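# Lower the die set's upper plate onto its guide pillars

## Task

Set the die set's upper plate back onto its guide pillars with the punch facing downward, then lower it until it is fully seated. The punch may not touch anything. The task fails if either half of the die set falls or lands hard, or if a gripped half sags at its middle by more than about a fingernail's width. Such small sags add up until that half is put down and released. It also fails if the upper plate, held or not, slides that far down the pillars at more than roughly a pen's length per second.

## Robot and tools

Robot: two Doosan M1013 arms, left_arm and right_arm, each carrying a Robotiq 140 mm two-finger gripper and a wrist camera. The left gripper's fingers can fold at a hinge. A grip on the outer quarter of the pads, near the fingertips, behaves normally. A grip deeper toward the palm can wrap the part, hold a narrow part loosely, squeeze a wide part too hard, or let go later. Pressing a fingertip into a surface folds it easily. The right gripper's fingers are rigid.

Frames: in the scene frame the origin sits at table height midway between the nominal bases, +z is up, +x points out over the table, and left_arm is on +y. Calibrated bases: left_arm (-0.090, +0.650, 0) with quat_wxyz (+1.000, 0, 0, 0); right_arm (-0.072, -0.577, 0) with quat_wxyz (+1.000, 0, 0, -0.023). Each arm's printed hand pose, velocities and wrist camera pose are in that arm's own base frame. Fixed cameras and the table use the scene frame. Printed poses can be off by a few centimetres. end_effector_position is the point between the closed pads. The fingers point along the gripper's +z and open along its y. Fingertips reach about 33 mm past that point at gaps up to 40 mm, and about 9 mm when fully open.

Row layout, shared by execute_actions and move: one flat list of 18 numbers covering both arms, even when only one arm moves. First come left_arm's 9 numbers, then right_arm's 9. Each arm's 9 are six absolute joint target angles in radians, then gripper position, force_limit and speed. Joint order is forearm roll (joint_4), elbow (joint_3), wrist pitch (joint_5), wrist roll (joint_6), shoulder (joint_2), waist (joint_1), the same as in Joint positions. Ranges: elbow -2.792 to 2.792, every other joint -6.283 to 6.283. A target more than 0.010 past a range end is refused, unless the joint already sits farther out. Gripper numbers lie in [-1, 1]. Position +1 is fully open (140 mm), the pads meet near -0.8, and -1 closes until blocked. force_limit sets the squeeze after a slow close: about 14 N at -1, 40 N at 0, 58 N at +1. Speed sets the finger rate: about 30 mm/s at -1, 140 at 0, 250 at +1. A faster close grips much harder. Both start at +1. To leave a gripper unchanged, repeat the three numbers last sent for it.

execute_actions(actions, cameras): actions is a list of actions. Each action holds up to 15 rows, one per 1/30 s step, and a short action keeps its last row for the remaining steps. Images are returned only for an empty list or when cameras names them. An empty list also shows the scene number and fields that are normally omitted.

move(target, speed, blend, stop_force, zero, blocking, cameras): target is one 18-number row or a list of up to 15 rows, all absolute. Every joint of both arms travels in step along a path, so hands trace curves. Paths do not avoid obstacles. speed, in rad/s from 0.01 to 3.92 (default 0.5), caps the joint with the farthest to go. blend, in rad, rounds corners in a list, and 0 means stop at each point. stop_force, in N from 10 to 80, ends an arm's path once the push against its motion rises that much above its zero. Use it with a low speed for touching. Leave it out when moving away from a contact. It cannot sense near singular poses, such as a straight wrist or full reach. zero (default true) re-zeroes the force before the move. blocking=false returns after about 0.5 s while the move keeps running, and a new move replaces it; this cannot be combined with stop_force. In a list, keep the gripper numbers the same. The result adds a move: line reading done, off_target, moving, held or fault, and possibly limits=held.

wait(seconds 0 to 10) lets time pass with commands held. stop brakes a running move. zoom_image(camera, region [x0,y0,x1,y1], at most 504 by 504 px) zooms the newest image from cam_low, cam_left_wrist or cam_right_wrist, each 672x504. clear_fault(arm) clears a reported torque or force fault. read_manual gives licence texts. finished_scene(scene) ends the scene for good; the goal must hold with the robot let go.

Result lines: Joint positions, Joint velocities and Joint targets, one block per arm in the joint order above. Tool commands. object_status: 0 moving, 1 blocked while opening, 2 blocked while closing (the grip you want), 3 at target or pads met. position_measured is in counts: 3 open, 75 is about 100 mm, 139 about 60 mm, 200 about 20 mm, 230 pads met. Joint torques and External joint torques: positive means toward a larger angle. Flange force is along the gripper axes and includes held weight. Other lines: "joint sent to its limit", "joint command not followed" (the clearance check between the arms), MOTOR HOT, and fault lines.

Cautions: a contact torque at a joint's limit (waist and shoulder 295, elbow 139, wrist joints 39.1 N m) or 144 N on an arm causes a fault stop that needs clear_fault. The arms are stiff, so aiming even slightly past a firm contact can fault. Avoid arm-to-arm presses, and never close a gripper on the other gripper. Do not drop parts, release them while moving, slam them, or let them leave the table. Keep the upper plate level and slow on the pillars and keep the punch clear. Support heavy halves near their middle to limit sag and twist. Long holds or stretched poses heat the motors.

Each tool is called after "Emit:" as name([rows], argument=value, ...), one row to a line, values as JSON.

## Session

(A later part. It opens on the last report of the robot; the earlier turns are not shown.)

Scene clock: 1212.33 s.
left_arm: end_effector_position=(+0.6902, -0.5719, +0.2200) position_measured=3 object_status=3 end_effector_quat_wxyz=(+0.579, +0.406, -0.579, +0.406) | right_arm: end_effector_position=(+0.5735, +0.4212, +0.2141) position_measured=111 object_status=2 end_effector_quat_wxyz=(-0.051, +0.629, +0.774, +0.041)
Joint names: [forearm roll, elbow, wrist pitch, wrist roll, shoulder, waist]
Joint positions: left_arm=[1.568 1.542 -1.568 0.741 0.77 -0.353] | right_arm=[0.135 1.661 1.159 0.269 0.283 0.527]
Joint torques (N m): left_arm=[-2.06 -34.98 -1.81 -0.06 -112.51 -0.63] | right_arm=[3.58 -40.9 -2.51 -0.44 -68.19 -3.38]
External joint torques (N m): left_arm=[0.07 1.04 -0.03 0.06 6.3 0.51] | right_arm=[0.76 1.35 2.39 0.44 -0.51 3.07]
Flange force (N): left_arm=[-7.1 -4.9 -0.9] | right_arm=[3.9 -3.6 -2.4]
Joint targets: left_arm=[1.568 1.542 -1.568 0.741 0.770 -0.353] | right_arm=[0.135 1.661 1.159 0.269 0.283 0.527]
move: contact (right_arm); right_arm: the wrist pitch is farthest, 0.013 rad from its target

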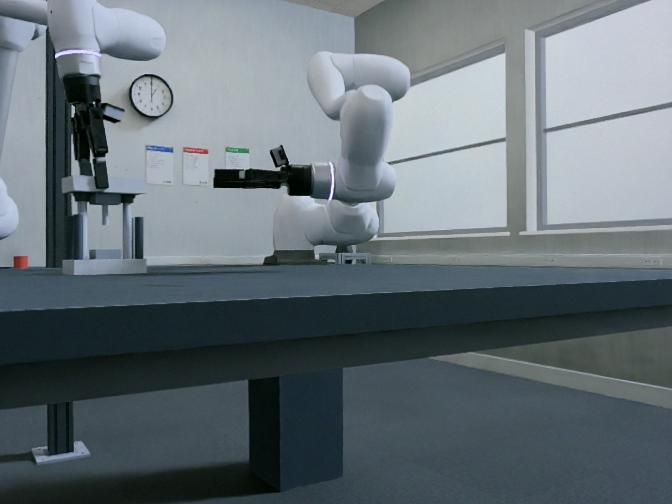

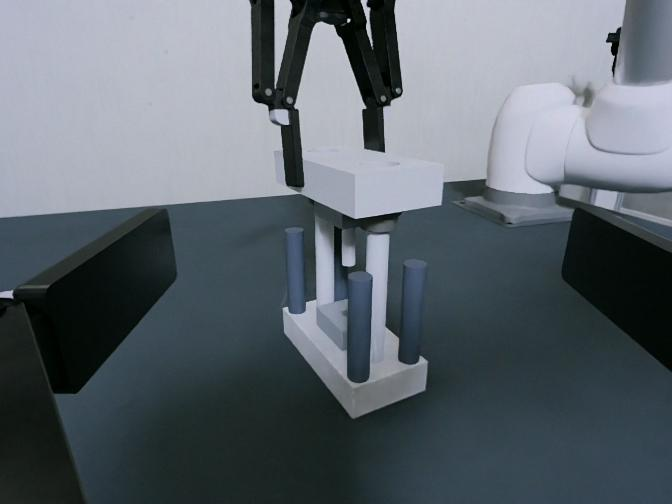

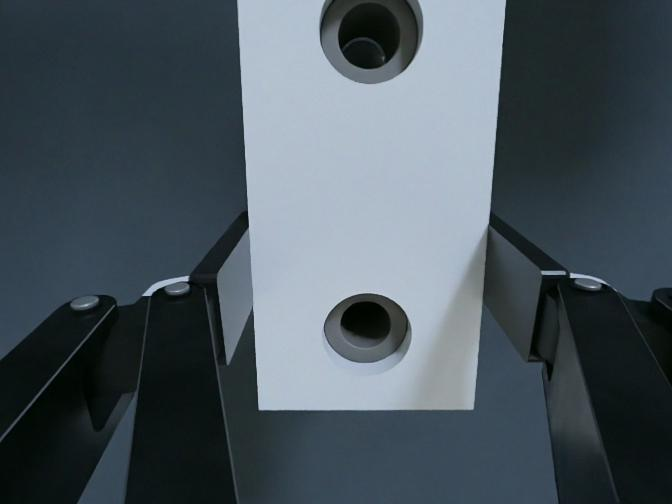

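Emit:
move(target=[1.5682,1.5417,-1.5679,0.7411,0.7703,-0.3530,1,1,-1,0.1349,1.6598,1.1616,0.2773,0.2822,0.52688,-1,1,-1], speed=0.05)

Emit:
move(target=[1.5682,1.5417,-1.5679,0.7411,0.7703,-0.3530,1,1,-1,0.1358,1.6700,1.1462,0.2773,0.2876,0.52688,-1,1,-1], speed=0.012, stop_force=10)

Emit:
move(target=[1.5682,1.5417,-1.5679,0.7411,0.7703,-0.3530,1,1,-1,0.1358,1.6700,1.1462,0.2773,0.2876,0.52688,-1,1,-1], speed=0.012, stop_force=10, cameras=["cam_low","cam_left_wrist","cam_right_wrist"])

Emit:
zoom_image(camera="cam_left_wrist", region=[290, 165, 420, 275])

Emit:
zoom_image(camera="cam_right_wrist", region=[330, 10, 400, 80])

Scene clock: 1245.53 s.
left_arm: end_effector_position=(+0.6902, -0.5719, +0.2200) position_measured=3 object_status=3 end_effector_quat_wxyz=(+0.579, +0.406, -0.579, +0.406) | right_arm: end_effector_position=(+0.5733, +0.4209, +0.2155) position_measured=111 object_status=2 end_effector_quat_wxyz=(-0.051, +0.632, +0.772, +0.041)
Joint names: [forearm roll, elbow, wrist pitch, wrist roll, shoulder, waist]
Joint positions: left_arm=[1.568 1.542 -1.568 0.741 0.77 -0.353] | right_arm=[0.135 1.66 1.162 0.277 0.282 0.527]
Joint torques (N m): left_arm=[-2.03 -34.91 -1.79 -0.07 -112.66 -0.41] | right_arm=[5.22 -46.01 0.47 -0.26 -81.72 0.25]
External joint torques (N m): left_arm=[0.02 0.89 -0.04 0.07 6.1 0.8] | right_arm=[-0.88 6.55 -0.58 0.26 13.26 -0.22]
Flange force (N): left_arm=[-6.9 -5.0 -1.2] | right_arm=[0.5 6.1 16.3]
Joint targets: left_arm=[1.568 1.542 -1.568 0.741 0.770 -0.353] | right_arm=[0.135 1.660 1.162 0.277 0.282 0.527]
move: done

Scene clock: 1246.33 s.
left_arm: end_effector_position=(+0.6902, -0.5719, +0.2200) position_measured=3 object_status=3 end_effector_quat_wxyz=(+0.579, +0.406, -0.579, +0.406) | right_arm: end_effector_position=(+0.5734, +0.4209, +0.2141) position_measured=111 object_status=2 end_effector_quat_wxyz=(-0.051, +0.632, +0.772, +0.041)
Joint names: [forearm roll, elbow, wrist pitch, wrist roll, shoulder, waist]
Joint positions: left_arm=[1.568 1.542 -1.568 0.741 0.77 -0.353] | right_arm=[0.135 1.662 1.159 0.277 0.283 0.527]
Joint torques (N m): left_arm=[-2.06 -34.9 -1.82 -0.08 -112.58 -0.48] | right_arm=[3.34 -35.34 0.85 -0.23 -68.59 -3.35]
External joint torques (N m): left_arm=[0.06 0.87 -0.02 0.08 6.03 0.55] | right_arm=[1.01 -4.27 -0.97 0.23 -0.4 3.57]
Flange force (N): left_arm=[-6.8 -5.0 -0.9] | right_arm=[8.4 5.1 -2.3]
Joint targets: left_arm=[1.568 1.542 -1.568 0.741 0.770 -0.353] | right_arm=[0.135 1.662 1.159 0.277 0.283 0.527]
move: contact (right_arm); right_arm: the wrist pitch is farthest, 0.012 rad from its target

Scene clock: 1247.00 s.
left_arm: end_effector_position=(+0.6902, -0.5719, +0.2200) position_measured=3 object_status=3 end_effector_quat_wxyz=(+0.579, +0.406, -0.579, +0.406) | right_arm: end_effector_position=(+0.5735, +0.4210, +0.2136) position_measured=111 object_status=2 end_effector_quat_wxyz=(-0.051, +0.633, +0.772, +0.041)
Joint names: [forearm roll, elbow, wrist pitch, wrist roll, shoulder, waist]
Joint positions: left_arm=[1.568 1.542 -1.568 0.741 0.77 -0.353] | right_arm=[0.135 1.662 1.158 0.277 0.283 0.527]
Joint torques (N m): left_arm=[-2.09 -35.01 -1.8 -0.08 -112.48 -0.45] | right_arm=[0.57 -29.39 -0.22 -0.43 -58.28 -8.86]
External joint torques (N m): left_arm=[0.07 1.08 -0.03 0.08 6.26 0.89] | right_arm=[3.77 -10.07 0.1 0.43 -10.28 8.84]
Flange force (N): left_arm=[-7.1 -4.7 -1.3] | right_arm=[16.3 0.1 -15.4]
Joint targets: left_arm=[1.568 1.542 -1.568 0.741 0.770 -0.353] | right_arm=[0.135 1.662 1.158 0.277 0.283 0.527]
move: contact (right_arm); right_arm: the wrist pitch is farthest, 0.011 rad from its target

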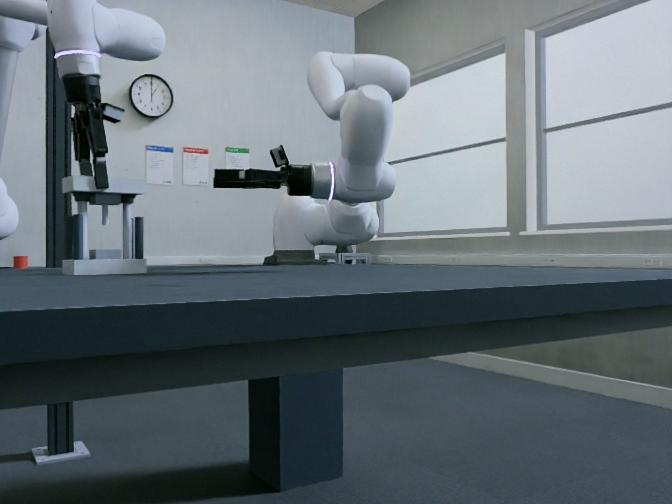

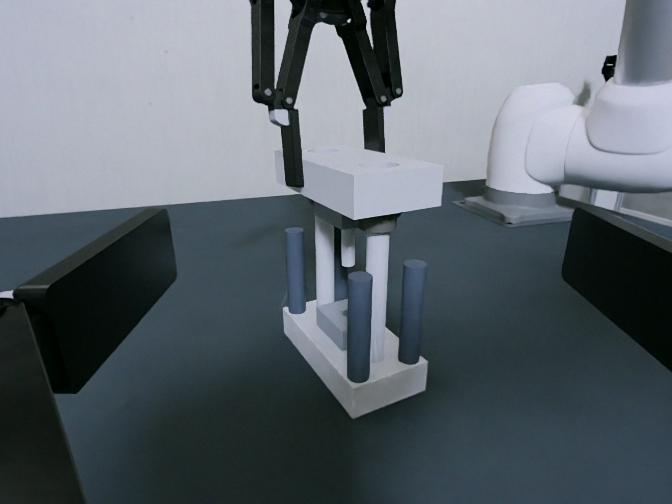

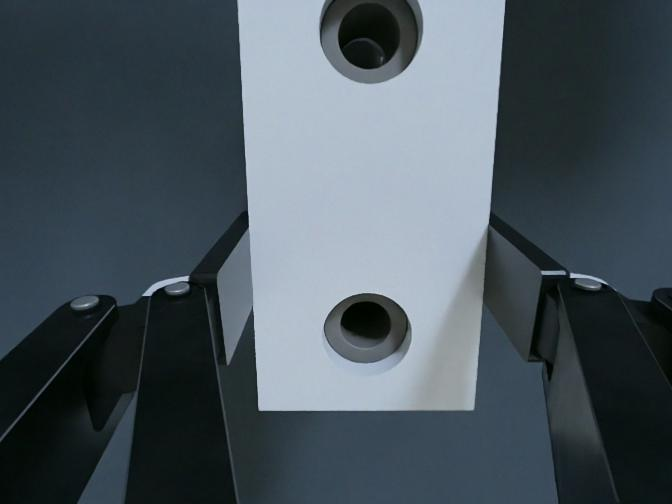

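Scaled by 3.877 from the camera's 672x504 image, which has a finer 960x720 frame.

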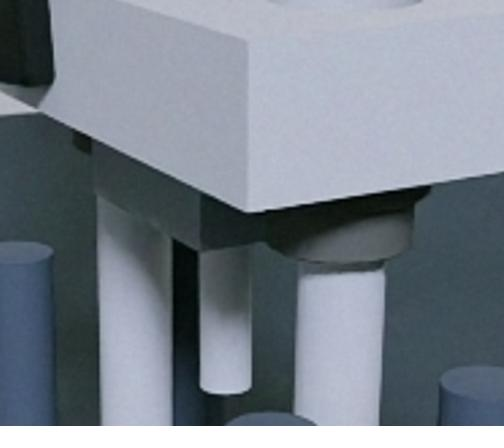

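Scaled by 7.200 from the camera's 672x504 image, which has a finer 960x720 frame.

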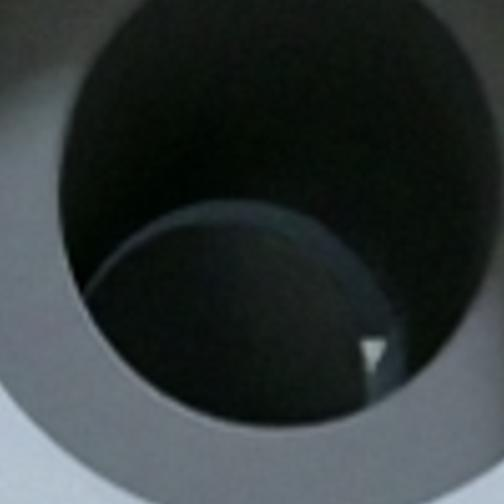

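Emit:
move(target=[1.5682,1.5417,-1.5679,0.7411,0.7703,-0.3530,1,1,-1,0.1349,1.6609,1.1598,0.2779,0.2829,0.52743,-1,1,-1], speed=0.03)

Emit:
move(target=[1.5682,1.5417,-1.5679,0.7411,0.7703,-0.3530,1,1,-1,0.1358,1.6700,1.1462,0.2779,0.2876,0.52743,-1,1,-1], speed=0.012, stop_force=15)

Scene clock: 1271.10 s.
left_arm: end_effector_position=(+0.6902, -0.5719, +0.2200) position_measured=3 object_status=3 end_effector_quat_wxyz=(+0.579, +0.406, -0.579, +0.406) | right_arm: end_effector_position=(+0.5731, +0.4211, +0.2143) position_measured=111 object_status=2 end_effector_quat_wxyz=(-0.051, +0.632, +0.772, +0.041)
Joint names: [forearm roll, elbow, wrist pitch, wrist roll, shoulder, waist]
Joint positions: left_arm=[1.568 1.542 -1.568 0.741 0.77 -0.353] | right_arm=[0.135 1.661 1.16 0.278 0.283 0.527]
Joint torques (N m): left_arm=[-2.03 -34.94 -1.81 -0.07 -112.61 -0.6] | right_arm=[5.31 -43.65 1.81 -0.17 -81.55 0.5]
External joint torques (N m): left_arm=[0.04 0.97 -0.02 0.07 6.26 0.56] | right_arm=[-0.97 4.18 -1.93 0.17 12.91 -0.41]
Flange force (N): left_arm=[-7.1 -5.0 -0.9] | right_arm=[1.8 9.5 15.9]
Joint targets: left_arm=[1.568 1.542 -1.568 0.741 0.770 -0.353] | right_arm=[0.135 1.661 1.160 0.278 0.283 0.527]
move: done

Scene clock: 1271.83 s.
left_arm: end_effector_position=(+0.6902, -0.5719, +0.2200) position_measured=3 object_status=3 end_effector_quat_wxyz=(+0.579, +0.406, -0.579, +0.406) | right_arm: end_effector_position=(+0.5732, +0.4213, +0.2138) position_measured=111 object_status=2 end_effector_quat_wxyz=(-0.051, +0.633, +0.772, +0.041)
Joint names: [forearm roll, elbow, wrist pitch, wrist roll, shoulder, waist]
Joint positions: left_arm=[1.568 1.542 -1.568 0.741 0.77 -0.353] | right_arm=[0.135 1.662 1.158 0.278 0.283 0.527]
Joint torques (N m): left_arm=[-2.04 -35.01 -1.8 -0.05 -112.64 -0.61] | right_arm=[3.95 -35.81 -1.03 -0.4 -64.96 -2.24]
External joint torques (N m): left_arm=[0.03 1.07 -0.03 0.05 6.42 0.74] | right_arm=[0.4 -3.82 0.91 0.4 -3.95 2.12]
Flange force (N): left_arm=[-7.3 -5.0 -1.1] | right_arm=[5.1 0.9 -7.7]
Joint targets: left_arm=[1.568 1.542 -1.568 0.741 0.770 -0.353] | right_arm=[0.135 1.662 1.158 0.278 0.283 0.527]
move: contact (right_arm); right_arm: the wrist pitch is farthest, 0.012 rad from its target

Emit:
move(target=[1.5682,1.5417,-1.5679,0.7411,0.7703,-0.3530,1,1,-1,0.1349,1.6593,1.1618,0.2778,0.2826,0.52730,-1,1,-1], speed=0.05)

Emit:
move(target=[1.5682,1.5417,-1.5679,0.7411,0.7703,-0.3530,1,1,-1,0.1358,1.6695,1.1464,0.2778,0.2880,0.52730,-1,1,-1], speed=0.012, stop_force=10)

Emit:
move(target=[1.5682,1.5417,-1.5679,0.7411,0.7703,-0.3530,1,1,-1,0.1349,1.6603,1.1615,0.2841,0.2819,0.52756,-1,1,-1], speed=0.05)

Emit:
move(target=[1.5682,1.5417,-1.5679,0.7411,0.7703,-0.3530,1,1,-1,0.1358,1.6705,1.1461,0.2841,0.2873,0.52756,-1,1,-1], speed=0.012, stop_force=10)

Emit:
move(target=[1.5682,1.5417,-1.5679,0.7411,0.7703,-0.3530,1,1,-1,0.1349,1.6613,1.1612,0.2904,0.2812,0.52782,-1,1,-1], speed=0.05)

Emit:
move(target=[1.5682,1.5417,-1.5679,0.7411,0.7703,-0.3530,1,1,-1,0.1358,1.6715,1.1458,0.2904,0.2866,0.52782,-1,1,-1], speed=0.012, stop_force=10, cameras=["cam_left_wrist","cam_right_wrist"])

Emit:
zoom_image(camera="cam_left_wrist", region=[290, 165, 420, 275])

Emit:
zoom_image(camera="cam_right_wrist", region=[330, 10, 400, 80])

Scene clock: 1301.40 s.
left_arm: end_effector_position=(+0.6902, -0.5719, +0.2200) position_measured=3 object_status=3 end_effector_quat_wxyz=(+0.579, +0.406, -0.579, +0.406) | right_arm: end_effector_position=(+0.5733, +0.4212, +0.2155) position_measured=111 object_status=2 end_effector_quat_wxyz=(-0.051, +0.632, +0.772, +0.041)
Joint names: [forearm roll, elbow, wrist pitch, wrist roll, shoulder, waist]
Joint positions: left_arm=[1.568 1.542 -1.568 0.741 0.77 -0.353] | right_arm=[0.135 1.659 1.162 0.278 0.283 0.527]
Joint torques (N m): left_arm=[-2.07 -34.9 -1.78 -0.06 -112.51 -0.38] | right_arm=[4.93 -48.18 -0.31 -0.35 -82.87 -0.99]
External joint torques (N m): left_arm=[0.08 0.84 -0.07 0.07 5.84 0.26] | right_arm=[-0.58 8.63 0.2 0.35 14.25 0.9]
Flange force (N): left_arm=[-6.6 -4.8 -0.6] | right_arm=[1.0 3.4 18.0]
Joint targets: left_arm=[1.568 1.542 -1.568 0.741 0.770 -0.353] | right_arm=[0.135 1.659 1.162 0.278 0.283 0.527]
move: done

Scene clock: 1302.20 s.
left_arm: end_effector_position=(+0.6902, -0.5719, +0.2200) position_measured=3 object_status=3 end_effector_quat_wxyz=(+0.579, +0.406, -0.579, +0.406) | right_arm: end_effector_position=(+0.5734, +0.4213, +0.2141) position_measured=111 object_status=2 end_effector_quat_wxyz=(-0.051, +0.633, +0.772, +0.041)
Joint names: [forearm roll, elbow, wrist pitch, wrist roll, shoulder, waist]
Joint positions: left_arm=[1.568 1.542 -1.568 0.741 0.77 -0.353] | right_arm=[0.135 1.661 1.159 0.278 0.283 0.527]
Joint torques (N m): left_arm=[-2.03 -35.02 -1.81 -0.05 -112.65 -0.7] | right_arm=[4.6 -41.74 -1.77 -0.49 -71.53 -1.08]
External joint torques (N m): left_arm=[0.04 1 -0.03 0.05 6.13 0.49] | right_arm=[-0.28 2.39 1.66 0.49 3.25 0.85]
Flange force (N): left_arm=[-6.9 -4.8 -0.8] | right_arm=[1.7 0.4 1.9]
Joint targets: left_arm=[1.568 1.542 -1.568 0.741 0.770 -0.353] | right_arm=[0.135 1.661 1.159 0.278 0.283 0.527]
move: contact (right_arm); right_arm: the wrist pitch is farthest, 0.013 rad from its target

Scene clock: 1302.90 s.
left_arm: end_effector_position=(+0.6902, -0.5719, +0.2200) position_measured=3 object_status=3 end_effector_quat_wxyz=(+0.579, +0.406, -0.579, +0.406) | right_arm: end_effector_position=(+0.5728, +0.4212, +0.2154) position_measured=111 object_status=2 end_effector_quat_wxyz=(-0.051, +0.635, +0.770, +0.041)
Joint names: [forearm roll, elbow, wrist pitch, wrist roll, shoulder, waist]
Joint positions: left_arm=[1.568 1.542 -1.568 0.741 0.77 -0.353] | right_arm=[0.135 1.66 1.162 0.284 0.282 0.528]
Joint torques (N m): left_arm=[-2.07 -34.9 -1.79 -0.03 -112.65 -0.64] | right_arm=[5.37 -46.49 0.11 -0.27 -81.16 -0.2]
External joint torques (N m): left_arm=[0.09 0.97 -0.04 0.03 6.44 0.45] | right_arm=[-1.01 6.86 -0.22 0.27 12.35 0.2]
Flange force (N): left_arm=[-7.2 -5.3 -0.8] | right_arm=[0.5 4.2 15.5]
Joint targets: left_arm=[1.568 1.542 -1.568 0.741 0.770 -0.353] | right_arm=[0.135 1.660 1.161 0.284 0.282 0.528]
move: done

Scene clock: 1303.73 s.
left_arm: end_effector_position=(+0.6902, -0.5719, +0.2200) position_measured=3 object_status=3 end_effector_quat_wxyz=(+0.579, +0.406, -0.579, +0.406) | right_arm: end_effector_position=(+0.5729, +0.4212, +0.2139) position_measured=111 object_status=2 end_effector_quat_wxyz=(-0.051, +0.635, +0.770, +0.041)
Joint names: [forearm roll, elbow, wrist pitch, wrist roll, shoulder, waist]
Joint positions: left_arm=[1.568 1.542 -1.568 0.741 0.77 -0.353] | right_arm=[0.135 1.662 1.158 0.284 0.283 0.528]
Joint torques (N m): left_arm=[-2.06 -34.94 -1.8 -0.04 -112.53 -0.63] | right_arm=[4.49 -35.39 1.13 -0.11 -68.49 -0.63]
External joint torques (N m): left_arm=[0.05 0.79 -0.05 0.04 5.61 0.77] | right_arm=[-0.15 -4.05 -1.24 0.11 -0.02 0.79]
Flange force (N): left_arm=[-6.3 -4.7 -1.2] | right_arm=[4.5 6.5 -2.0]
Joint targets: left_arm=[1.568 1.542 -1.568 0.741 0.770 -0.353] | right_arm=[0.135 1.662 1.158 0.284 0.283 0.528]
move: contact (right_arm); right_arm: the wrist pitch is farthest, 0.012 rad from its target

Scene clock: 1304.43 s.
left_arm: end_effector_position=(+0.6902, -0.5719, +0.2200) position_measured=3 object_status=3 end_effector_quat_wxyz=(+0.579, +0.406, -0.579, +0.406) | right_arm: end_effector_position=(+0.5723, +0.4211, +0.2154) position_measured=111 object_status=2 end_effector_quat_wxyz=(-0.051, +0.637, +0.768, +0.040)
Joint names: [forearm roll, elbow, wrist pitch, wrist roll, shoulder, waist]
Joint positions: left_arm=[1.568 1.542 -1.568 0.741 0.77 -0.353] | right_arm=[0.135 1.661 1.161 0.29 0.281 0.528]
Joint torques (N m): left_arm=[-2.03 -34.89 -1.8 -0.05 -112.46 -0.53] | right_arm=[5.45 -46.7 0.02 -0.2 -81.56 0.22]
External joint torques (N m): left_arm=[0.03 0.87 -0.03 0.05 5.96 0.52] | right_arm=[-1.1 7.14 -0.14 0.2 13.02 -0.22]
Flange force (N): left_arm=[-6.7 -4.9 -0.8] | right_arm=[0.0 4.9 16.0]
Joint targets: left_arm=[1.568 1.542 -1.568 0.741 0.770 -0.353] | right_arm=[0.135 1.661 1.161 0.290 0.281 0.528]
move: done

Scene clock: 1305.27 s.
left_arm: end_effector_position=(+0.6902, -0.5719, +0.2200) position_measured=3 object_status=3 end_effector_quat_wxyz=(+0.579, +0.406, -0.579, +0.406) | right_arm: end_effector_position=(+0.5724, +0.4211, +0.2138) position_measured=111 object_status=2 end_effector_quat_wxyz=(-0.051, +0.637, +0.768, +0.041)
Joint names: [forearm roll, elbow, wrist pitch, wrist roll, shoulder, waist]
Joint positions: left_arm=[1.568 1.542 -1.568 0.741 0.77 -0.353] | right_arm=[0.135 1.663 1.158 0.29 0.282 0.528]
Joint torques (N m): left_arm=[-2.05 -35.03 -1.8 -0.06 -112.58 -0.68] | right_arm=[4.74 -36.19 0.35 -0.21 -68.39 -0.21]
External joint torques (N m): left_arm=[0.04 1.13 -0.03 0.06 6.51 0.87] | right_arm=[-0.42 -3.16 -0.47 0.21 0.45 0.14]
Flange force (N): left_arm=[-7.4 -4.9 -1.3] | right_arm=[3.5 6.1 -2.2]
Joint targets: left_arm=[1.568 1.542 -1.568 0.741 0.770 -0.353] | right_arm=[0.135 1.663 1.158 0.290 0.282 0.528]
move: contact (right_arm); right_arm: the wrist pitch is farthest, 0.012 rad from its target
Images, in order (width x height): cam_left_wrist 672x504, cam_right_wrist 672x504.

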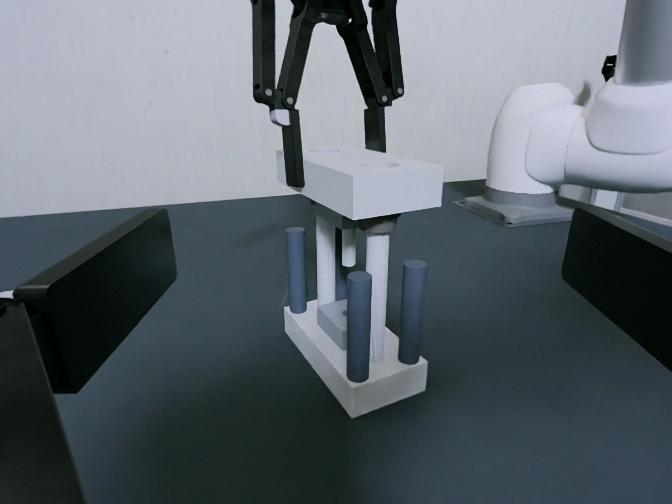

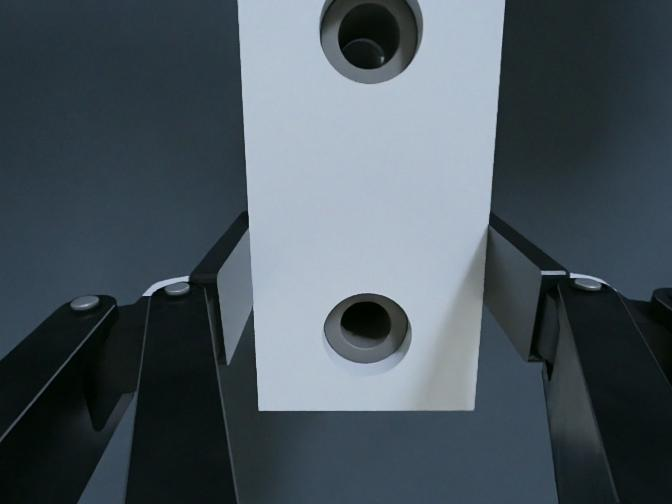

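Scaled by 3.877 from the camera's 672x504 image, which has a finer 960x720 frame.

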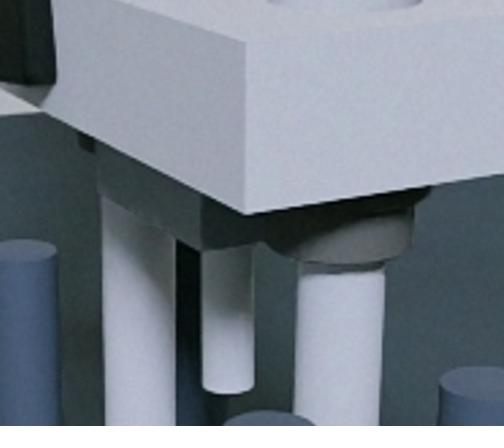

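Scaled by 7.200 from the camera's 672x504 image, which has a finer 960x720 frame.

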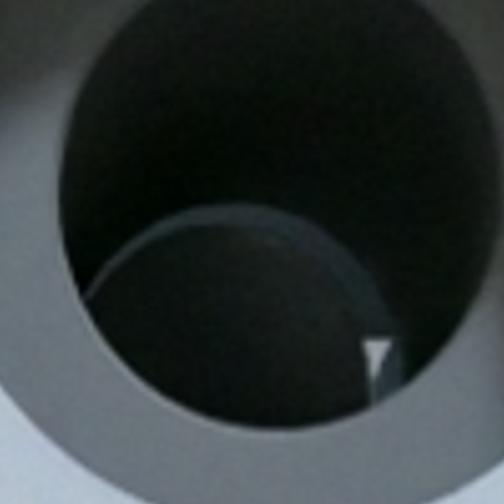

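Emit:
move(target=[1.5682,1.5417,-1.5679,0.7411,0.7703,-0.3530,1,1,-1,0.1346,1.6573,1.1672,0.2904,0.2791,0.52782,-1,1,-1], speed=0.05, cameras=["cam_low","cam_left_wrist","cam_right_wrist"])

Emit:
zoom_image(camera="cam_low", region=[60, 170, 150, 220])

Emit:
zoom_image(camera="cam_left_wrist", region=[290, 165, 420, 275])

Emit:
zoom_image(camera="cam_right_wrist", region=[330, 10, 400, 80])

Scene clock: 1337.07 s.
left_arm: end_effector_position=(+0.6902, -0.5719, +0.2200) position_measured=3 object_status=3 end_effector_quat_wxyz=(+0.579, +0.406, -0.579, +0.406) | right_arm: end_effector_position=(+0.5723, +0.4211, +0.2190) position_measured=111 object_status=2 end_effector_quat_wxyz=(-0.051, +0.637, +0.768, +0.041)
Joint names: [forearm roll, elbow, wrist pitch, wrist roll, shoulder, waist]
Joint positions: left_arm=[1.568 1.542 -1.568 0.741 0.77 -0.353] | right_arm=[0.135 1.657 1.167 0.29 0.279 0.528]
Joint torques (N m): left_arm=[-2.07 -34.86 -1.8 -0.03 -112.61 -0.79] | right_arm=[4.93 -48.2 -0.49 -0.28 -82.02 -0.86]
External joint torques (N m): left_arm=[0.08 0.9 -0.04 0.03 6.32 0.55] | right_arm=[-0.56 8.53 0.38 0.28 13.39 1.07]
Flange force (N): left_arm=[-7.1 -5.3 -0.9] | right_arm=[0.9 2.5 17.0]
Joint targets: left_arm=[1.568 1.542 -1.568 0.741 0.770 -0.353] | right_arm=[0.135 1.657 1.167 0.290 0.279 0.528]
move: done

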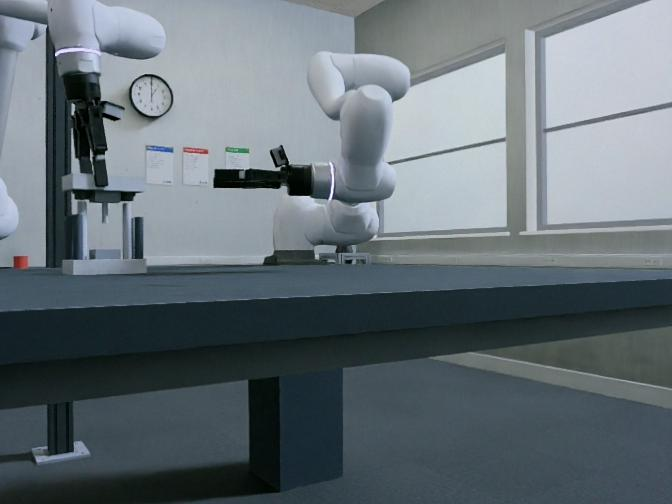

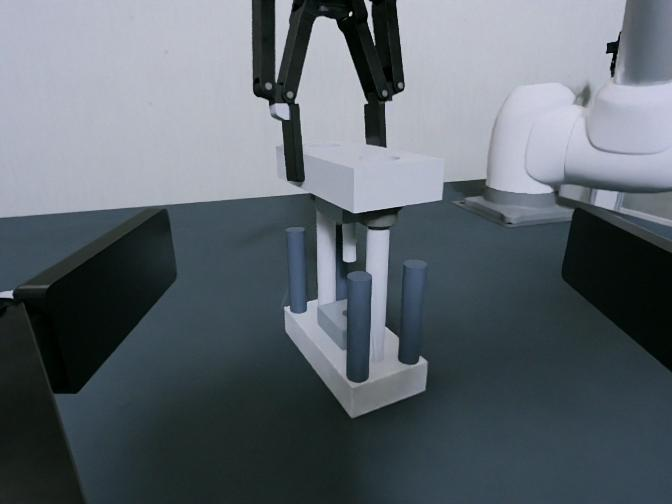

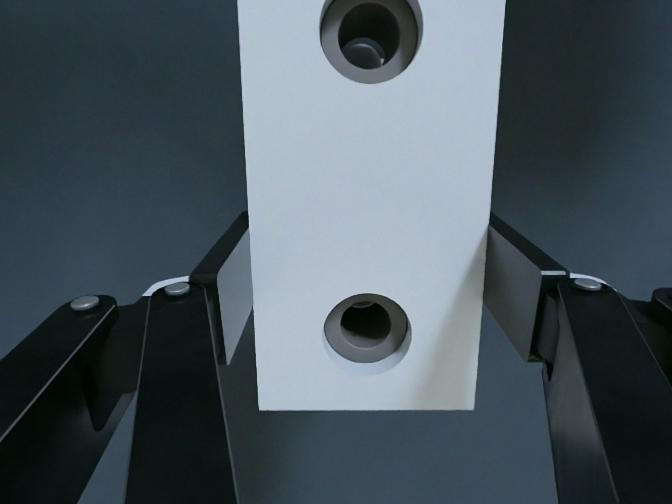

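Scaled by 5.600 from the camera's 672x504 image, which has a finer 960x720 frame.

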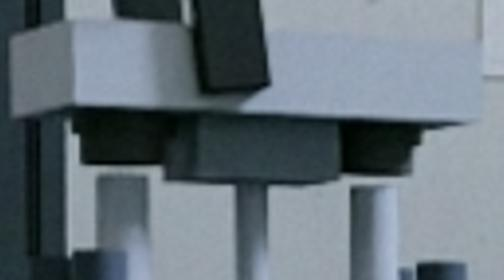

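Scaled by 3.877 from the camera's 672x504 image, which has a finer 960x720 frame.

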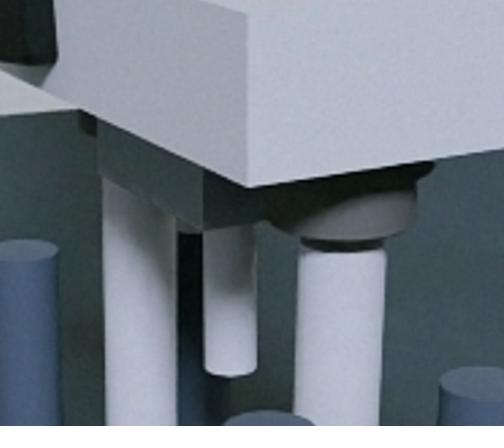

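Scaled by 7.200 from the camera's 672x504 image, which has a finer 960x720 frame.

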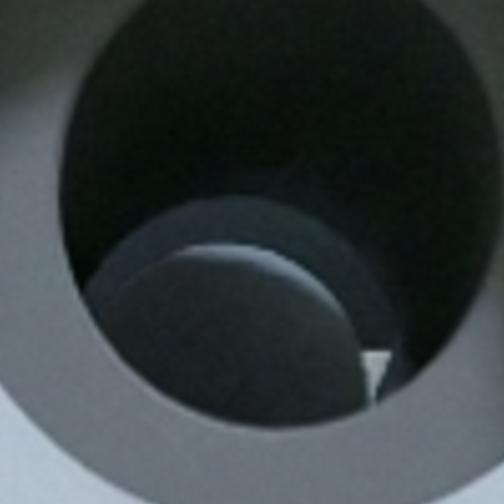

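Emit:
move(target=[1.5682,1.5417,-1.5679,0.7411,0.7703,-0.3530,1,1,-1,0.1346,1.6570,1.1672,0.2910,0.2793,0.52837,-1,1,-1], speed=0.05)

Emit:
move(target=[1.5682,1.5417,-1.5679,0.7411,0.7703,-0.3530,1,1,-1,0.1358,1.6712,1.1458,0.2910,0.2868,0.52837,-1,1,-1], speed=0.015, stop_force=10)

Emit:
move(target=[1.5682,1.5417,-1.5679,0.7411,0.7703,-0.3530,1,1,-1,0.1358,1.6712,1.1458,0.2910,0.2868,0.52837,-1,1,-1], speed=0.015, stop_force=10)

Scene clock: 1372.13 s.
left_arm: end_effector_position=(+0.6902, -0.5719, +0.2200) position_measured=3 object_status=3 end_effector_quat_wxyz=(+0.579, +0.406, -0.579, +0.406) | right_arm: end_effector_position=(+0.5722, +0.4215, +0.2190) position_measured=111 object_status=2 end_effector_quat_wxyz=(-0.051, +0.637, +0.768, +0.041)
Joint names: [forearm roll, elbow, wrist pitch, wrist roll, shoulder, waist]
Joint positions: left_arm=[1.568 1.542 -1.568 0.741 0.77 -0.353] | right_arm=[0.135 1.657 1.167 0.291 0.279 0.528]
Joint torques (N m): left_arm=[-2.05 -34.91 -1.78 -0.09 -112.87 -0.53] | right_arm=[4.97 -48.31 -0.38 -0.33 -82.61 -0.89]
External joint torques (N m): left_arm=[0.06 0.86 -0.06 0.09 6.3 0.43] | right_arm=[-0.6 8.63 0.27 0.32 13.93 1.36]
Flange force (N): left_arm=[-7.1 -5.3 -0.8] | right_arm=[1.5 2.9 17.7]
Joint targets: left_arm=[1.568 1.542 -1.568 0.741 0.770 -0.353] | right_arm=[0.135 1.657 1.167 0.291 0.279 0.528]
move: done

Scene clock: 1373.27 s.
left_arm: end_effector_position=(+0.6902, -0.5719, +0.2200) position_measured=3 object_status=3 end_effector_quat_wxyz=(+0.579, +0.406, -0.579, +0.406) | right_arm: end_effector_position=(+0.5722, +0.4215, +0.2139) position_measured=111 object_status=2 end_effector_quat_wxyz=(-0.051, +0.637, +0.768, +0.041)
Joint names: [forearm roll, elbow, wrist pitch, wrist roll, shoulder, waist]
Joint positions: left_arm=[1.568 1.542 -1.568 0.741 0.77 -0.353] | right_arm=[0.135 1.663 1.159 0.291 0.282 0.528]
Joint torques (N m): left_arm=[-2.06 -35.02 -1.81 -0.06 -112.64 -0.52] | right_arm=[5.47 -42.88 -2.06 -0.39 -71.29 0.17]
External joint torques (N m): left_arm=[0.05 0.95 -0.03 0.06 5.95 0.75] | right_arm=[-1.13 3.38 1.94 0.39 2.74 -0.24]
Flange force (N): left_arm=[-6.7 -4.7 -1.1] | right_arm=[-0.9 -1.5 1.8]
Joint targets: left_arm=[1.568 1.542 -1.568 0.741 0.770 -0.353] | right_arm=[0.135 1.663 1.159 0.291 0.282 0.528]
move: contact (right_arm); right_arm: the wrist pitch is farthest, 0.013 rad from its target

Scene clock: 1373.93 s.
left_arm: end_effector_position=(+0.6902, -0.5719, +0.2200) position_measured=3 object_status=3 end_effector_quat_wxyz=(+0.579, +0.406, -0.579, +0.406) | right_arm: end_effector_position=(+0.5722, +0.4216, +0.2134) position_measured=111 object_status=2 end_effector_quat_wxyz=(-0.051, +0.637, +0.768, +0.041)
Joint names: [forearm roll, elbow, wrist pitch, wrist roll, shoulder, waist]
Joint positions: left_arm=[1.568 1.542 -1.568 0.741 0.77 -0.353] | right_arm=[0.135 1.663 1.158 0.291 0.283 0.528]
Joint torques (N m): left_arm=[-2.06 -34.97 -1.8 -0.05 -112.52 -0.64] | right_arm=[2.37 -38.07 -2.85 -0.56 -63.06 -6]
External joint torques (N m): left_arm=[0.08 1.04 -0.04 0.05 6.34 0.41] | right_arm=[1.97 -1.45 2.74 0.56 -5.58 5.94]
Flange force (N): left_arm=[-7.2 -5.0 -0.8] | right_arm=[7.9 -6.8 -8.6]
Joint targets: left_arm=[1.568 1.542 -1.568 0.741 0.770 -0.353] | right_arm=[0.135 1.663 1.158 0.291 0.283 0.528]
move: contact (right_arm); right_arm: the wrist pitch is farthest, 0.012 rad from its target

Emit:
move(target=[1.5682,1.5417,-1.5679,0.7411,0.7703,-0.3530,1,1,-1,0.1346,1.6578,1.1670,0.2912,0.2787,0.52855,-1,1,-1], speed=0.06)

Emit:
move(target=[1.5682,1.5417,-1.5679,0.7411,0.7703,-0.3530,1,1,-1,0.1358,1.6720,1.1456,0.2912,0.2862,0.52855,-1,1,-1], speed=0.015, stop_force=10)

Emit:
move(target=[1.5682,1.5417,-1.5679,0.7411,0.7703,-0.3530,1,1,-1,0.1346,1.6568,1.1673,0.2849,0.2794,0.52829,-1,1,-1], speed=0.06)

Emit:
move(target=[1.5682,1.5417,-1.5679,0.7411,0.7703,-0.3530,1,1,-1,0.1358,1.6710,1.1459,0.2849,0.2869,0.52829,-1,1,-1], speed=0.015, stop_force=10)

Emit:
move(target=[1.5682,1.5417,-1.5679,0.7411,0.7703,-0.3530,1,1,-1,0.1346,1.6581,1.1669,0.2906,0.2785,0.52800,-1,1,-1], speed=0.06)

Emit:
move(target=[1.5682,1.5417,-1.5679,0.7411,0.7703,-0.3530,1,1,-1,0.1358,1.6723,1.1455,0.2906,0.2860,0.52800,-1,1,-1], speed=0.015, stop_force=10)

Emit:
move(target=[1.5682,1.5417,-1.5679,0.7411,0.7703,-0.3530,1,1,-1,0.1346,1.6560,1.1675,0.2847,0.2800,0.52811,-1,1,-1], speed=0.06)

Emit:
move(target=[1.5682,1.5417,-1.5679,0.7411,0.7703,-0.3530,1,1,-1,0.1358,1.6702,1.1461,0.2847,0.2875,0.52811,-1,1,-1], speed=0.015, stop_force=10, cameras=["cam_low","cam_left_wrist","cam_right_wrist"])

Scene clock: 1412.33 s.
left_arm: end_effector_position=(+0.6902, -0.5719, +0.2200) position_measured=3 object_status=3 end_effector_quat_wxyz=(+0.579, +0.406, -0.579, +0.406) | right_arm: end_effector_position=(+0.5718, +0.4214, +0.2190) position_measured=111 object_status=2 end_effector_quat_wxyz=(-0.051, +0.637, +0.768, +0.041)
Joint names: [forearm roll, elbow, wrist pitch, wrist roll, shoulder, waist]
Joint positions: left_arm=[1.568 1.542 -1.568 0.741 0.77 -0.353] | right_arm=[0.135 1.658 1.167 0.291 0.279 0.529]
Joint torques (N m): left_arm=[-2.07 -34.95 -1.81 -0.06 -112.56 -0.67] | right_arm=[5 -48.24 -0.36 -0.36 -82.89 -0.68]
External joint torques (N m): left_arm=[0.12 1.1 -0.02 0.06 6.64 0.03] | right_arm=[-0.65 8.65 0.24 0.36 14.63 0.78]
Flange force (N): left_arm=[-7.5 -5.2 -0.3] | right_arm=[1.1 4.1 18.1]
Joint targets: left_arm=[1.568 1.542 -1.568 0.741 0.770 -0.353] | right_arm=[0.135 1.658 1.167 0.291 0.279 0.529]
move: done

Scene clock: 1413.53 s.
left_arm: end_effector_position=(+0.6902, -0.5719, +0.2200) position_measured=3 object_status=3 end_effector_quat_wxyz=(+0.579, +0.406, -0.579, +0.406) | right_arm: end_effector_position=(+0.5719, +0.4215, +0.2135) position_measured=111 object_status=2 end_effector_quat_wxyz=(-0.051, +0.637, +0.768, +0.041)
Joint names: [forearm roll, elbow, wrist pitch, wrist roll, shoulder, waist]
Joint positions: left_arm=[1.568 1.542 -1.568 0.741 0.77 -0.353] | right_arm=[0.135 1.664 1.157 0.291 0.282 0.529]
Joint torques (N m): left_arm=[-2.06 -34.99 -1.79 -0.07 -112.69 -0.55] | right_arm=[3.71 -35.47 0.93 -0.22 -68.61 -2.68]
External joint torques (N m): left_arm=[0.07 0.86 -0.06 0.07 5.81 0.3] | right_arm=[0.63 -3.91 -1.04 0.22 0.26 2.85]
Flange force (N): left_arm=[-6.6 -4.7 -0.6] | right_arm=[7.5 5.6 -1.5]
Joint targets: left_arm=[1.568 1.542 -1.568 0.741 0.770 -0.353] | right_arm=[0.135 1.664 1.157 0.291 0.282 0.529]
move: contact (right_arm); right_arm: the wrist pitch is farthest, 0.012 rad from its target

Scene clock: 1414.23 s.
left_arm: end_effector_position=(+0.6902, -0.5719, +0.2200) position_measured=3 object_status=3 end_effector_quat_wxyz=(+0.579, +0.406, -0.579, +0.406) | right_arm: end_effector_position=(+0.5723, +0.4215, +0.2190) position_measured=111 object_status=2 end_effector_quat_wxyz=(-0.051, +0.634, +0.770, +0.041)
Joint names: [forearm roll, elbow, wrist pitch, wrist roll, shoulder, waist]
Joint positions: left_arm=[1.568 1.542 -1.568 0.741 0.77 -0.353] | right_arm=[0.135 1.657 1.167 0.285 0.279 0.528]
Joint torques (N m): left_arm=[-2.05 -34.93 -1.8 -0.03 -112.37 -0.57] | right_arm=[4.95 -48.31 -0.38 -0.35 -82.92 -0.66]
External joint torques (N m): left_arm=[0.05 0.75 -0.05 0.03 5.3 0.56] | right_arm=[-0.59 8.71 0.27 0.35 14.53 0.78]
Flange force (N): left_arm=[-6.0 -4.4 -0.9] | right_arm=[0.9 3.8 18.1]
Joint targets: left_arm=[1.568 1.542 -1.568 0.741 0.770 -0.353] | right_arm=[0.135 1.657 1.167 0.285 0.279 0.528]
move: done

Scene clock: 1415.40 s.
left_arm: end_effector_position=(+0.6902, -0.5719, +0.2200) position_measured=3 object_status=3 end_effector_quat_wxyz=(+0.579, +0.406, -0.579, +0.406) | right_arm: end_effector_position=(+0.5723, +0.4215, +0.2137) position_measured=111 object_status=2 end_effector_quat_wxyz=(-0.051, +0.635, +0.770, +0.041)
Joint names: [forearm roll, elbow, wrist pitch, wrist roll, shoulder, waist]
Joint positions: left_arm=[1.568 1.542 -1.568 0.741 0.77 -0.353] | right_arm=[0.135 1.663 1.158 0.285 0.283 0.528]
Joint torques (N m): left_arm=[-2.06 -34.99 -1.8 -0.06 -112.29 -0.58] | right_arm=[2.93 -43.02 -3.49 -0.64 -69.33 -4.78]
External joint torques (N m): left_arm=[0.05 0.91 -0.05 0.06 5.64 0.48] | right_arm=[1.41 3.52 3.37 0.64 0.68 4.75]
Flange force (N): left_arm=[-6.4 -4.4 -0.8] | right_arm=[5.2 -6.4 -0.7]
Joint targets: left_arm=[1.568 1.542 -1.568 0.741 0.770 -0.353] | right_arm=[0.135 1.663 1.158 0.285 0.283 0.528]
move: contact (right_arm); right_arm: the wrist pitch is farthest, 0.012 rad from its target

Scene clock: 1416.10 s.
left_arm: end_effector_position=(+0.6902, -0.5719, +0.2200) position_measured=3 object_status=3 end_effector_quat_wxyz=(+0.579, +0.406, -0.579, +0.406) | right_arm: end_effector_position=(+0.5719, +0.4210, +0.2190) position_measured=111 object_status=2 end_effector_quat_wxyz=(-0.051, +0.637, +0.768, +0.041)
Joint names: [forearm roll, elbow, wrist pitch, wrist roll, shoulder, waist]
Joint positions: left_arm=[1.568 1.542 -1.568 0.741 0.77 -0.353] | right_arm=[0.135 1.658 1.167 0.291 0.279 0.528]
Joint torques (N m): left_arm=[-2.04 -35.01 -1.79 -0.06 -112.53 -0.55] | right_arm=[4.94 -48.23 -0.42 -0.31 -82.55 -1.62]
External joint torques (N m): left_arm=[0.04 0.9 -0.05 0.06 5.72 0.49] | right_arm=[-0.59 8.58 0.3 0.31 14.44 1.34]
Flange force (N): left_arm=[-6.5 -4.5 -0.8] | right_arm=[1.7 3.7 17.9]
Joint targets: left_arm=[1.568 1.542 -1.568 0.741 0.770 -0.353] | right_arm=[0.135 1.658 1.167 0.291 0.278 0.528]
move: done

Scene clock: 1418.17 s.
left_arm: end_effector_position=(+0.6902, -0.5719, +0.2200) position_measured=3 object_status=3 end_effector_quat_wxyz=(+0.579, +0.406, -0.579, +0.406) | right_arm: end_effector_position=(+0.5720, +0.4210, +0.2146) position_measured=111 object_status=2 end_effector_quat_wxyz=(-0.051, +0.637, +0.768, +0.041)
Joint names: [forearm roll, elbow, wrist pitch, wrist roll, shoulder, waist]
Joint positions: left_arm=[1.568 1.542 -1.568 0.741 0.77 -0.353] | right_arm=[0.135 1.663 1.159 0.291 0.281 0.528]
Joint torques (N m): left_arm=[-2.06 -35.01 -1.8 -0.08 -112.5 -0.71] | right_arm=[4.08 -45.67 1.23 -0.19 -82.25 -2.31]
External joint torques (N m): left_arm=[0.08 0.96 -0.04 0.08 5.89 0.5] | right_arm=[0.26 6.11 -1.35 0.19 13.77 2.08]
Flange force (N): left_arm=[-6.7 -4.6 -0.9] | right_arm=[4.0 6.1 18.0]
Joint targets: left_arm=[1.568 1.542 -1.568 0.741 0.770 -0.353] | right_arm=[0.135 1.663 1.159 0.291 0.281 0.528]
move: contact (right_arm); right_arm: the wrist pitch is farthest, 0.014 rad from its target

Scene clock: 1418.87 s.
left_arm: end_effector_position=(+0.6902, -0.5719, +0.2200) position_measured=3 object_status=3 end_effector_quat_wxyz=(+0.579, +0.406, -0.579, +0.406) | right_arm: end_effector_position=(+0.5727, +0.4216, +0.2190) position_measured=111 object_status=2 end_effector_quat_wxyz=(-0.051, +0.634, +0.770, +0.041)
Joint names: [forearm roll, elbow, wrist pitch, wrist roll, shoulder, waist]
Joint positions: left_arm=[1.568 1.542 -1.568 0.741 0.77 -0.353] | right_arm=[0.135 1.656 1.167 0.285 0.28 0.528]
Joint torques (N m): left_arm=[-2.07 -34.97 -1.79 -0.07 -112.43 -0.6] | right_arm=[4.97 -48.53 -0.35 -0.37 -82.65 -1.18]
External joint torques (N m): left_arm=[0.1 1.01 -0.04 0.06 6.13 0.31] | right_arm=[-0.62 8.93 0.24 0.37 14.33 1.07]
Flange force (N): left_arm=[-7.0 -4.8 -0.7] | right_arm=[1.0 3.0 18.3]
Joint targets: left_arm=[1.568 1.542 -1.568 0.741 0.770 -0.353] | right_arm=[0.135 1.656 1.167 0.285 0.280 0.528]
move: done

Scene clock: 1419.93 s.
left_arm: end_effector_position=(+0.6902, -0.5719, +0.2200) position_measured=3 object_status=3 end_effector_quat_wxyz=(+0.579, +0.406, -0.579, +0.406) | right_arm: end_effector_position=(+0.5728, +0.4216, +0.2146) position_measured=111 object_status=2 end_effector_quat_wxyz=(-0.051, +0.635, +0.770, +0.041)
Joint names: [forearm roll, elbow, wrist pitch, wrist roll, shoulder, waist]
Joint positions: left_arm=[1.568 1.542 -1.568 0.741 0.77 -0.353] | right_arm=[0.135 1.661 1.16 0.285 0.283 0.528]
Joint torques (N m): left_arm=[-2.05 -34.91 -1.79 -0.04 -112.57 -0.41] | right_arm=[4.17 -39.79 -1.13 -0.47 -69.95 -1.61]
External joint torques (N m): left_arm=[0.05 0.89 -0.05 0.04 6.06 0.53] | right_arm=[0.2 0.07 1.02 0.47 0.61 1.8]
Flange force (N): left_arm=[-6.8 -5.0 -0.9] | right_arm=[3.6 0.2 -0.9]
Joint targets: left_arm=[1.568 1.542 -1.568 0.741 0.770 -0.353] | right_arm=[0.135 1.661 1.160 0.285 0.283 0.528]
move: contact (right_arm); right_arm: the wrist pitch is farthest, 0.014 rad from its target

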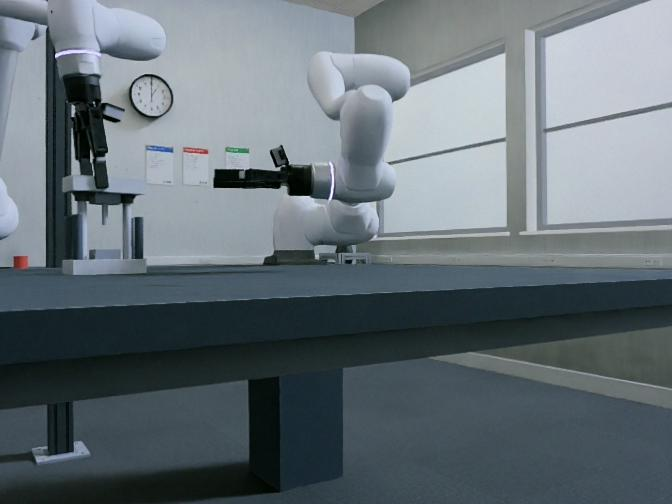

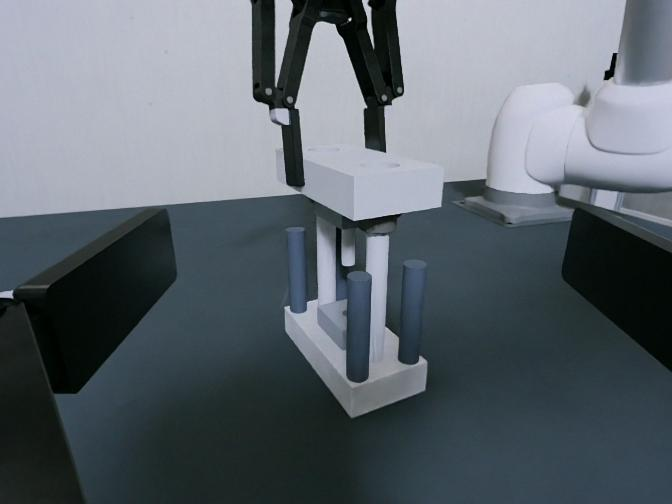

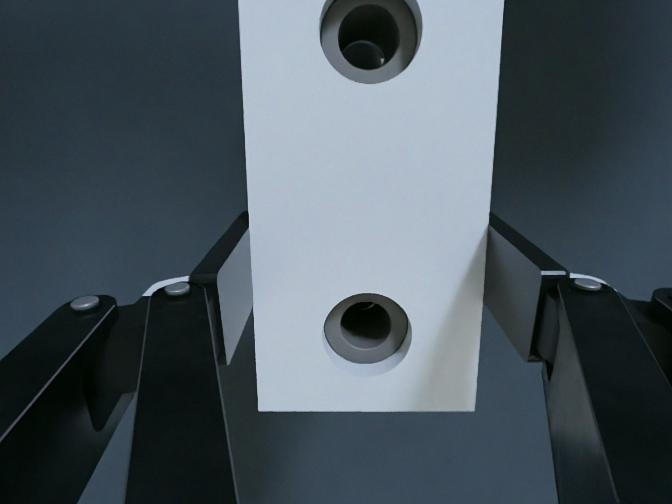

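Emit:
move(target=[1.5682,1.5417,-1.5679,0.7411,0.7703,-0.3530,1,1,-1,0.1346,1.6581,1.1669,0.2906,0.2785,0.52800,-1,1,-1], speed=0.06)

Emit:
move(target=[1.5682,1.5417,-1.5679,0.7411,0.7703,-0.3530,1,1,-1,0.1358,1.6723,1.1455,0.2906,0.2860,0.52800,-1,1,-1], speed=0.015, stop_force=10)

Emit:
move(target=[1.5682,1.5417,-1.5679,0.7411,0.7703,-0.3530,1,1,-1,0.1358,1.6723,1.1455,0.2906,0.2860,0.52800,-1,1,-1], speed=0.015, stop_force=12, cameras=["cam_low","cam_left_wrist","cam_right_wrist"])

Emit:
zoom_image(camera="cam_low", region=[60, 170, 150, 220])

Emit:
zoom_image(camera="cam_left_wrist", region=[290, 165, 420, 275])

Scene clock: 1440.07 s.
left_arm: end_effector_position=(+0.6902, -0.5719, +0.2200) position_measured=3 object_status=3 end_effector_quat_wxyz=(+0.579, +0.406, -0.579, +0.406) | right_arm: end_effector_position=(+0.5719, +0.4210, +0.2190) position_measured=111 object_status=2 end_effector_quat_wxyz=(-0.051, +0.637, +0.768, +0.041)
Joint names: [forearm roll, elbow, wrist pitch, wrist roll, shoulder, waist]
Joint positions: left_arm=[1.568 1.542 -1.568 0.741 0.77 -0.353] | right_arm=[0.135 1.658 1.167 0.291 0.279 0.528]
Joint torques (N m): left_arm=[-2.07 -34.98 -1.79 -0.06 -112.59 -0.57] | right_arm=[4.9 -48.28 -0.38 -0.27 -82.84 -1.52]
External joint torques (N m): left_arm=[0.08 0.96 -0.05 0.06 6.1 0.35] | right_arm=[-0.54 8.63 0.26 0.27 14.52 1.43]
Flange force (N): left_arm=[-6.9 -4.8 -0.7] | right_arm=[1.8 3.7 18.1]
Joint targets: left_arm=[1.568 1.542 -1.568 0.741 0.770 -0.353] | right_arm=[0.135 1.658 1.167 0.291 0.278 0.528]
move: done

Scene clock: 1441.27 s.
left_arm: end_effector_position=(+0.6902, -0.5719, +0.2200) position_measured=3 object_status=3 end_effector_quat_wxyz=(+0.579, +0.406, -0.579, +0.406) | right_arm: end_effector_position=(+0.5720, +0.4211, +0.2136) position_measured=111 object_status=2 end_effector_quat_wxyz=(-0.051, +0.637, +0.768, +0.041)
Joint names: [forearm roll, elbow, wrist pitch, wrist roll, shoulder, waist]
Joint positions: left_arm=[1.568 1.542 -1.568 0.741 0.77 -0.353] | right_arm=[0.135 1.664 1.158 0.291 0.282 0.528]
Joint torques (N m): left_arm=[-2.05 -34.9 -1.82 -0.1 -112.39 -0.41] | right_arm=[2.55 -37.09 0.63 -0.37 -69.32 -5.04]
External joint torques (N m): left_arm=[0.07 0.98 -0.01 0.1 6.23 0.09] | right_arm=[1.8 -2.49 -0.75 0.37 0.41 4.91]
Flange force (N): left_arm=[-7.1 -4.9 -0.4] | right_arm=[9.3 2.3 0.0]
Joint targets: left_arm=[1.568 1.542 -1.568 0.741 0.770 -0.353] | right_arm=[0.135 1.664 1.158 0.291 0.282 0.528]
move: contact (right_arm); right_arm: the wrist pitch is farthest, 0.012 rad from its target

Scene clock: 1441.93 s.
left_arm: end_effector_position=(+0.6902, -0.5719, +0.2200) position_measured=3 object_status=3 end_effector_quat_wxyz=(+0.579, +0.406, -0.579, +0.406) | right_arm: end_effector_position=(+0.5720, +0.4211, +0.2131) position_measured=111 object_status=2 end_effector_quat_wxyz=(-0.051, +0.637, +0.768, +0.041)
Joint names: [forearm roll, elbow, wrist pitch, wrist roll, shoulder, waist]
Joint positions: left_arm=[1.568 1.542 -1.568 0.741 0.77 -0.353] | right_arm=[0.135 1.665 1.156 0.291 0.282 0.528]
Joint torques (N m): left_arm=[-2.03 -34.95 -1.8 -0.03 -112.52 -0.75] | right_arm=[0.23 -28.47 -1.1 -0.44 -54.73 -8.65]
External joint torques (N m): left_arm=[0.07 0.91 -0.04 0.03 5.92 0.33] | right_arm=[4.09 -10.91 0.99 0.44 -13.56 8.51]
Flange force (N): left_arm=[-6.7 -4.8 -0.7] | right_arm=[15.2 -2.5 -20.0]
Joint targets: left_arm=[1.568 1.542 -1.568 0.741 0.770 -0.353] | right_arm=[0.135 1.665 1.156 0.291 0.282 0.528]
move: contact (right_arm); right_arm: the wrist pitch is farthest, 0.011 rad from its target

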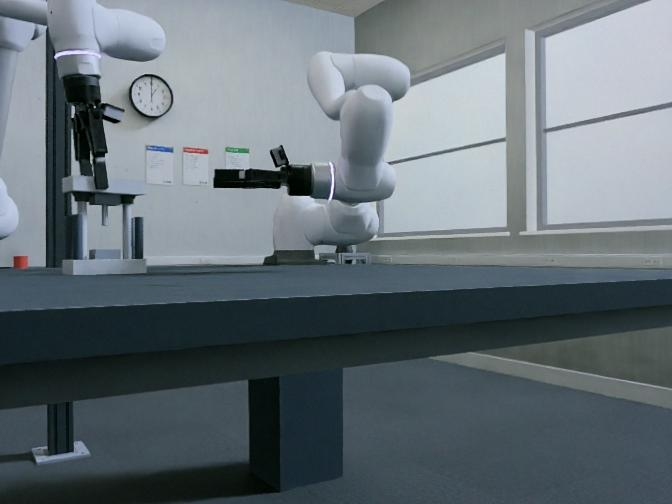

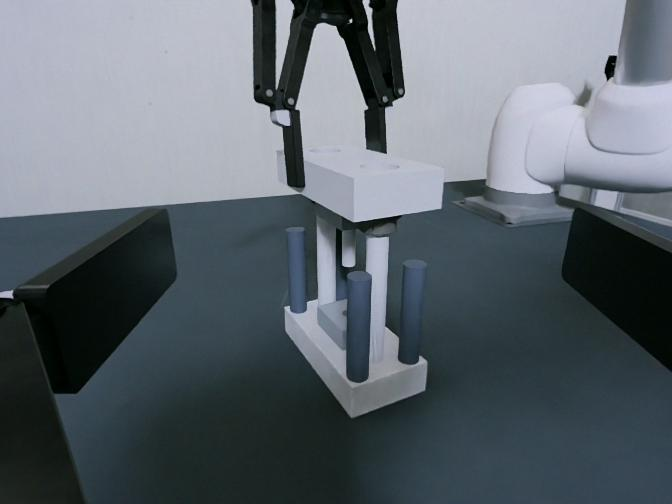

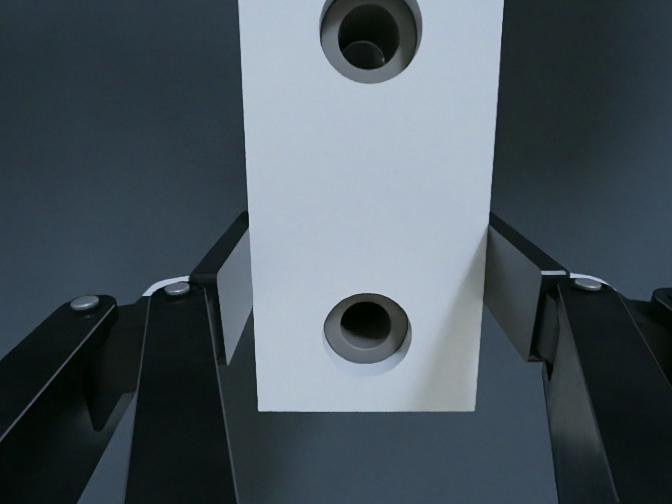

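Scaled by 5.600 from the camera's 672x504 image, which has a finer 960x720 frame.

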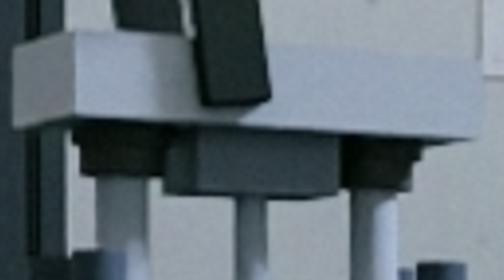

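Scaled by 3.877 from the camera's 672x504 image, which has a finer 960x720 frame.

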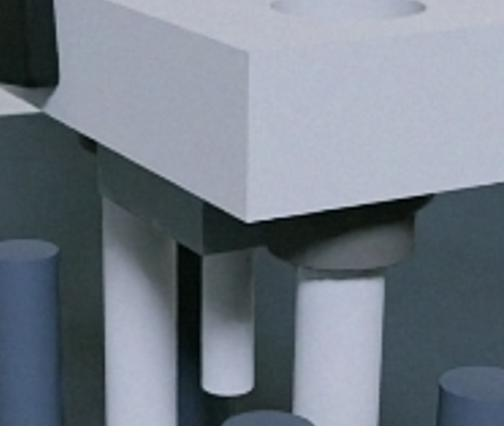

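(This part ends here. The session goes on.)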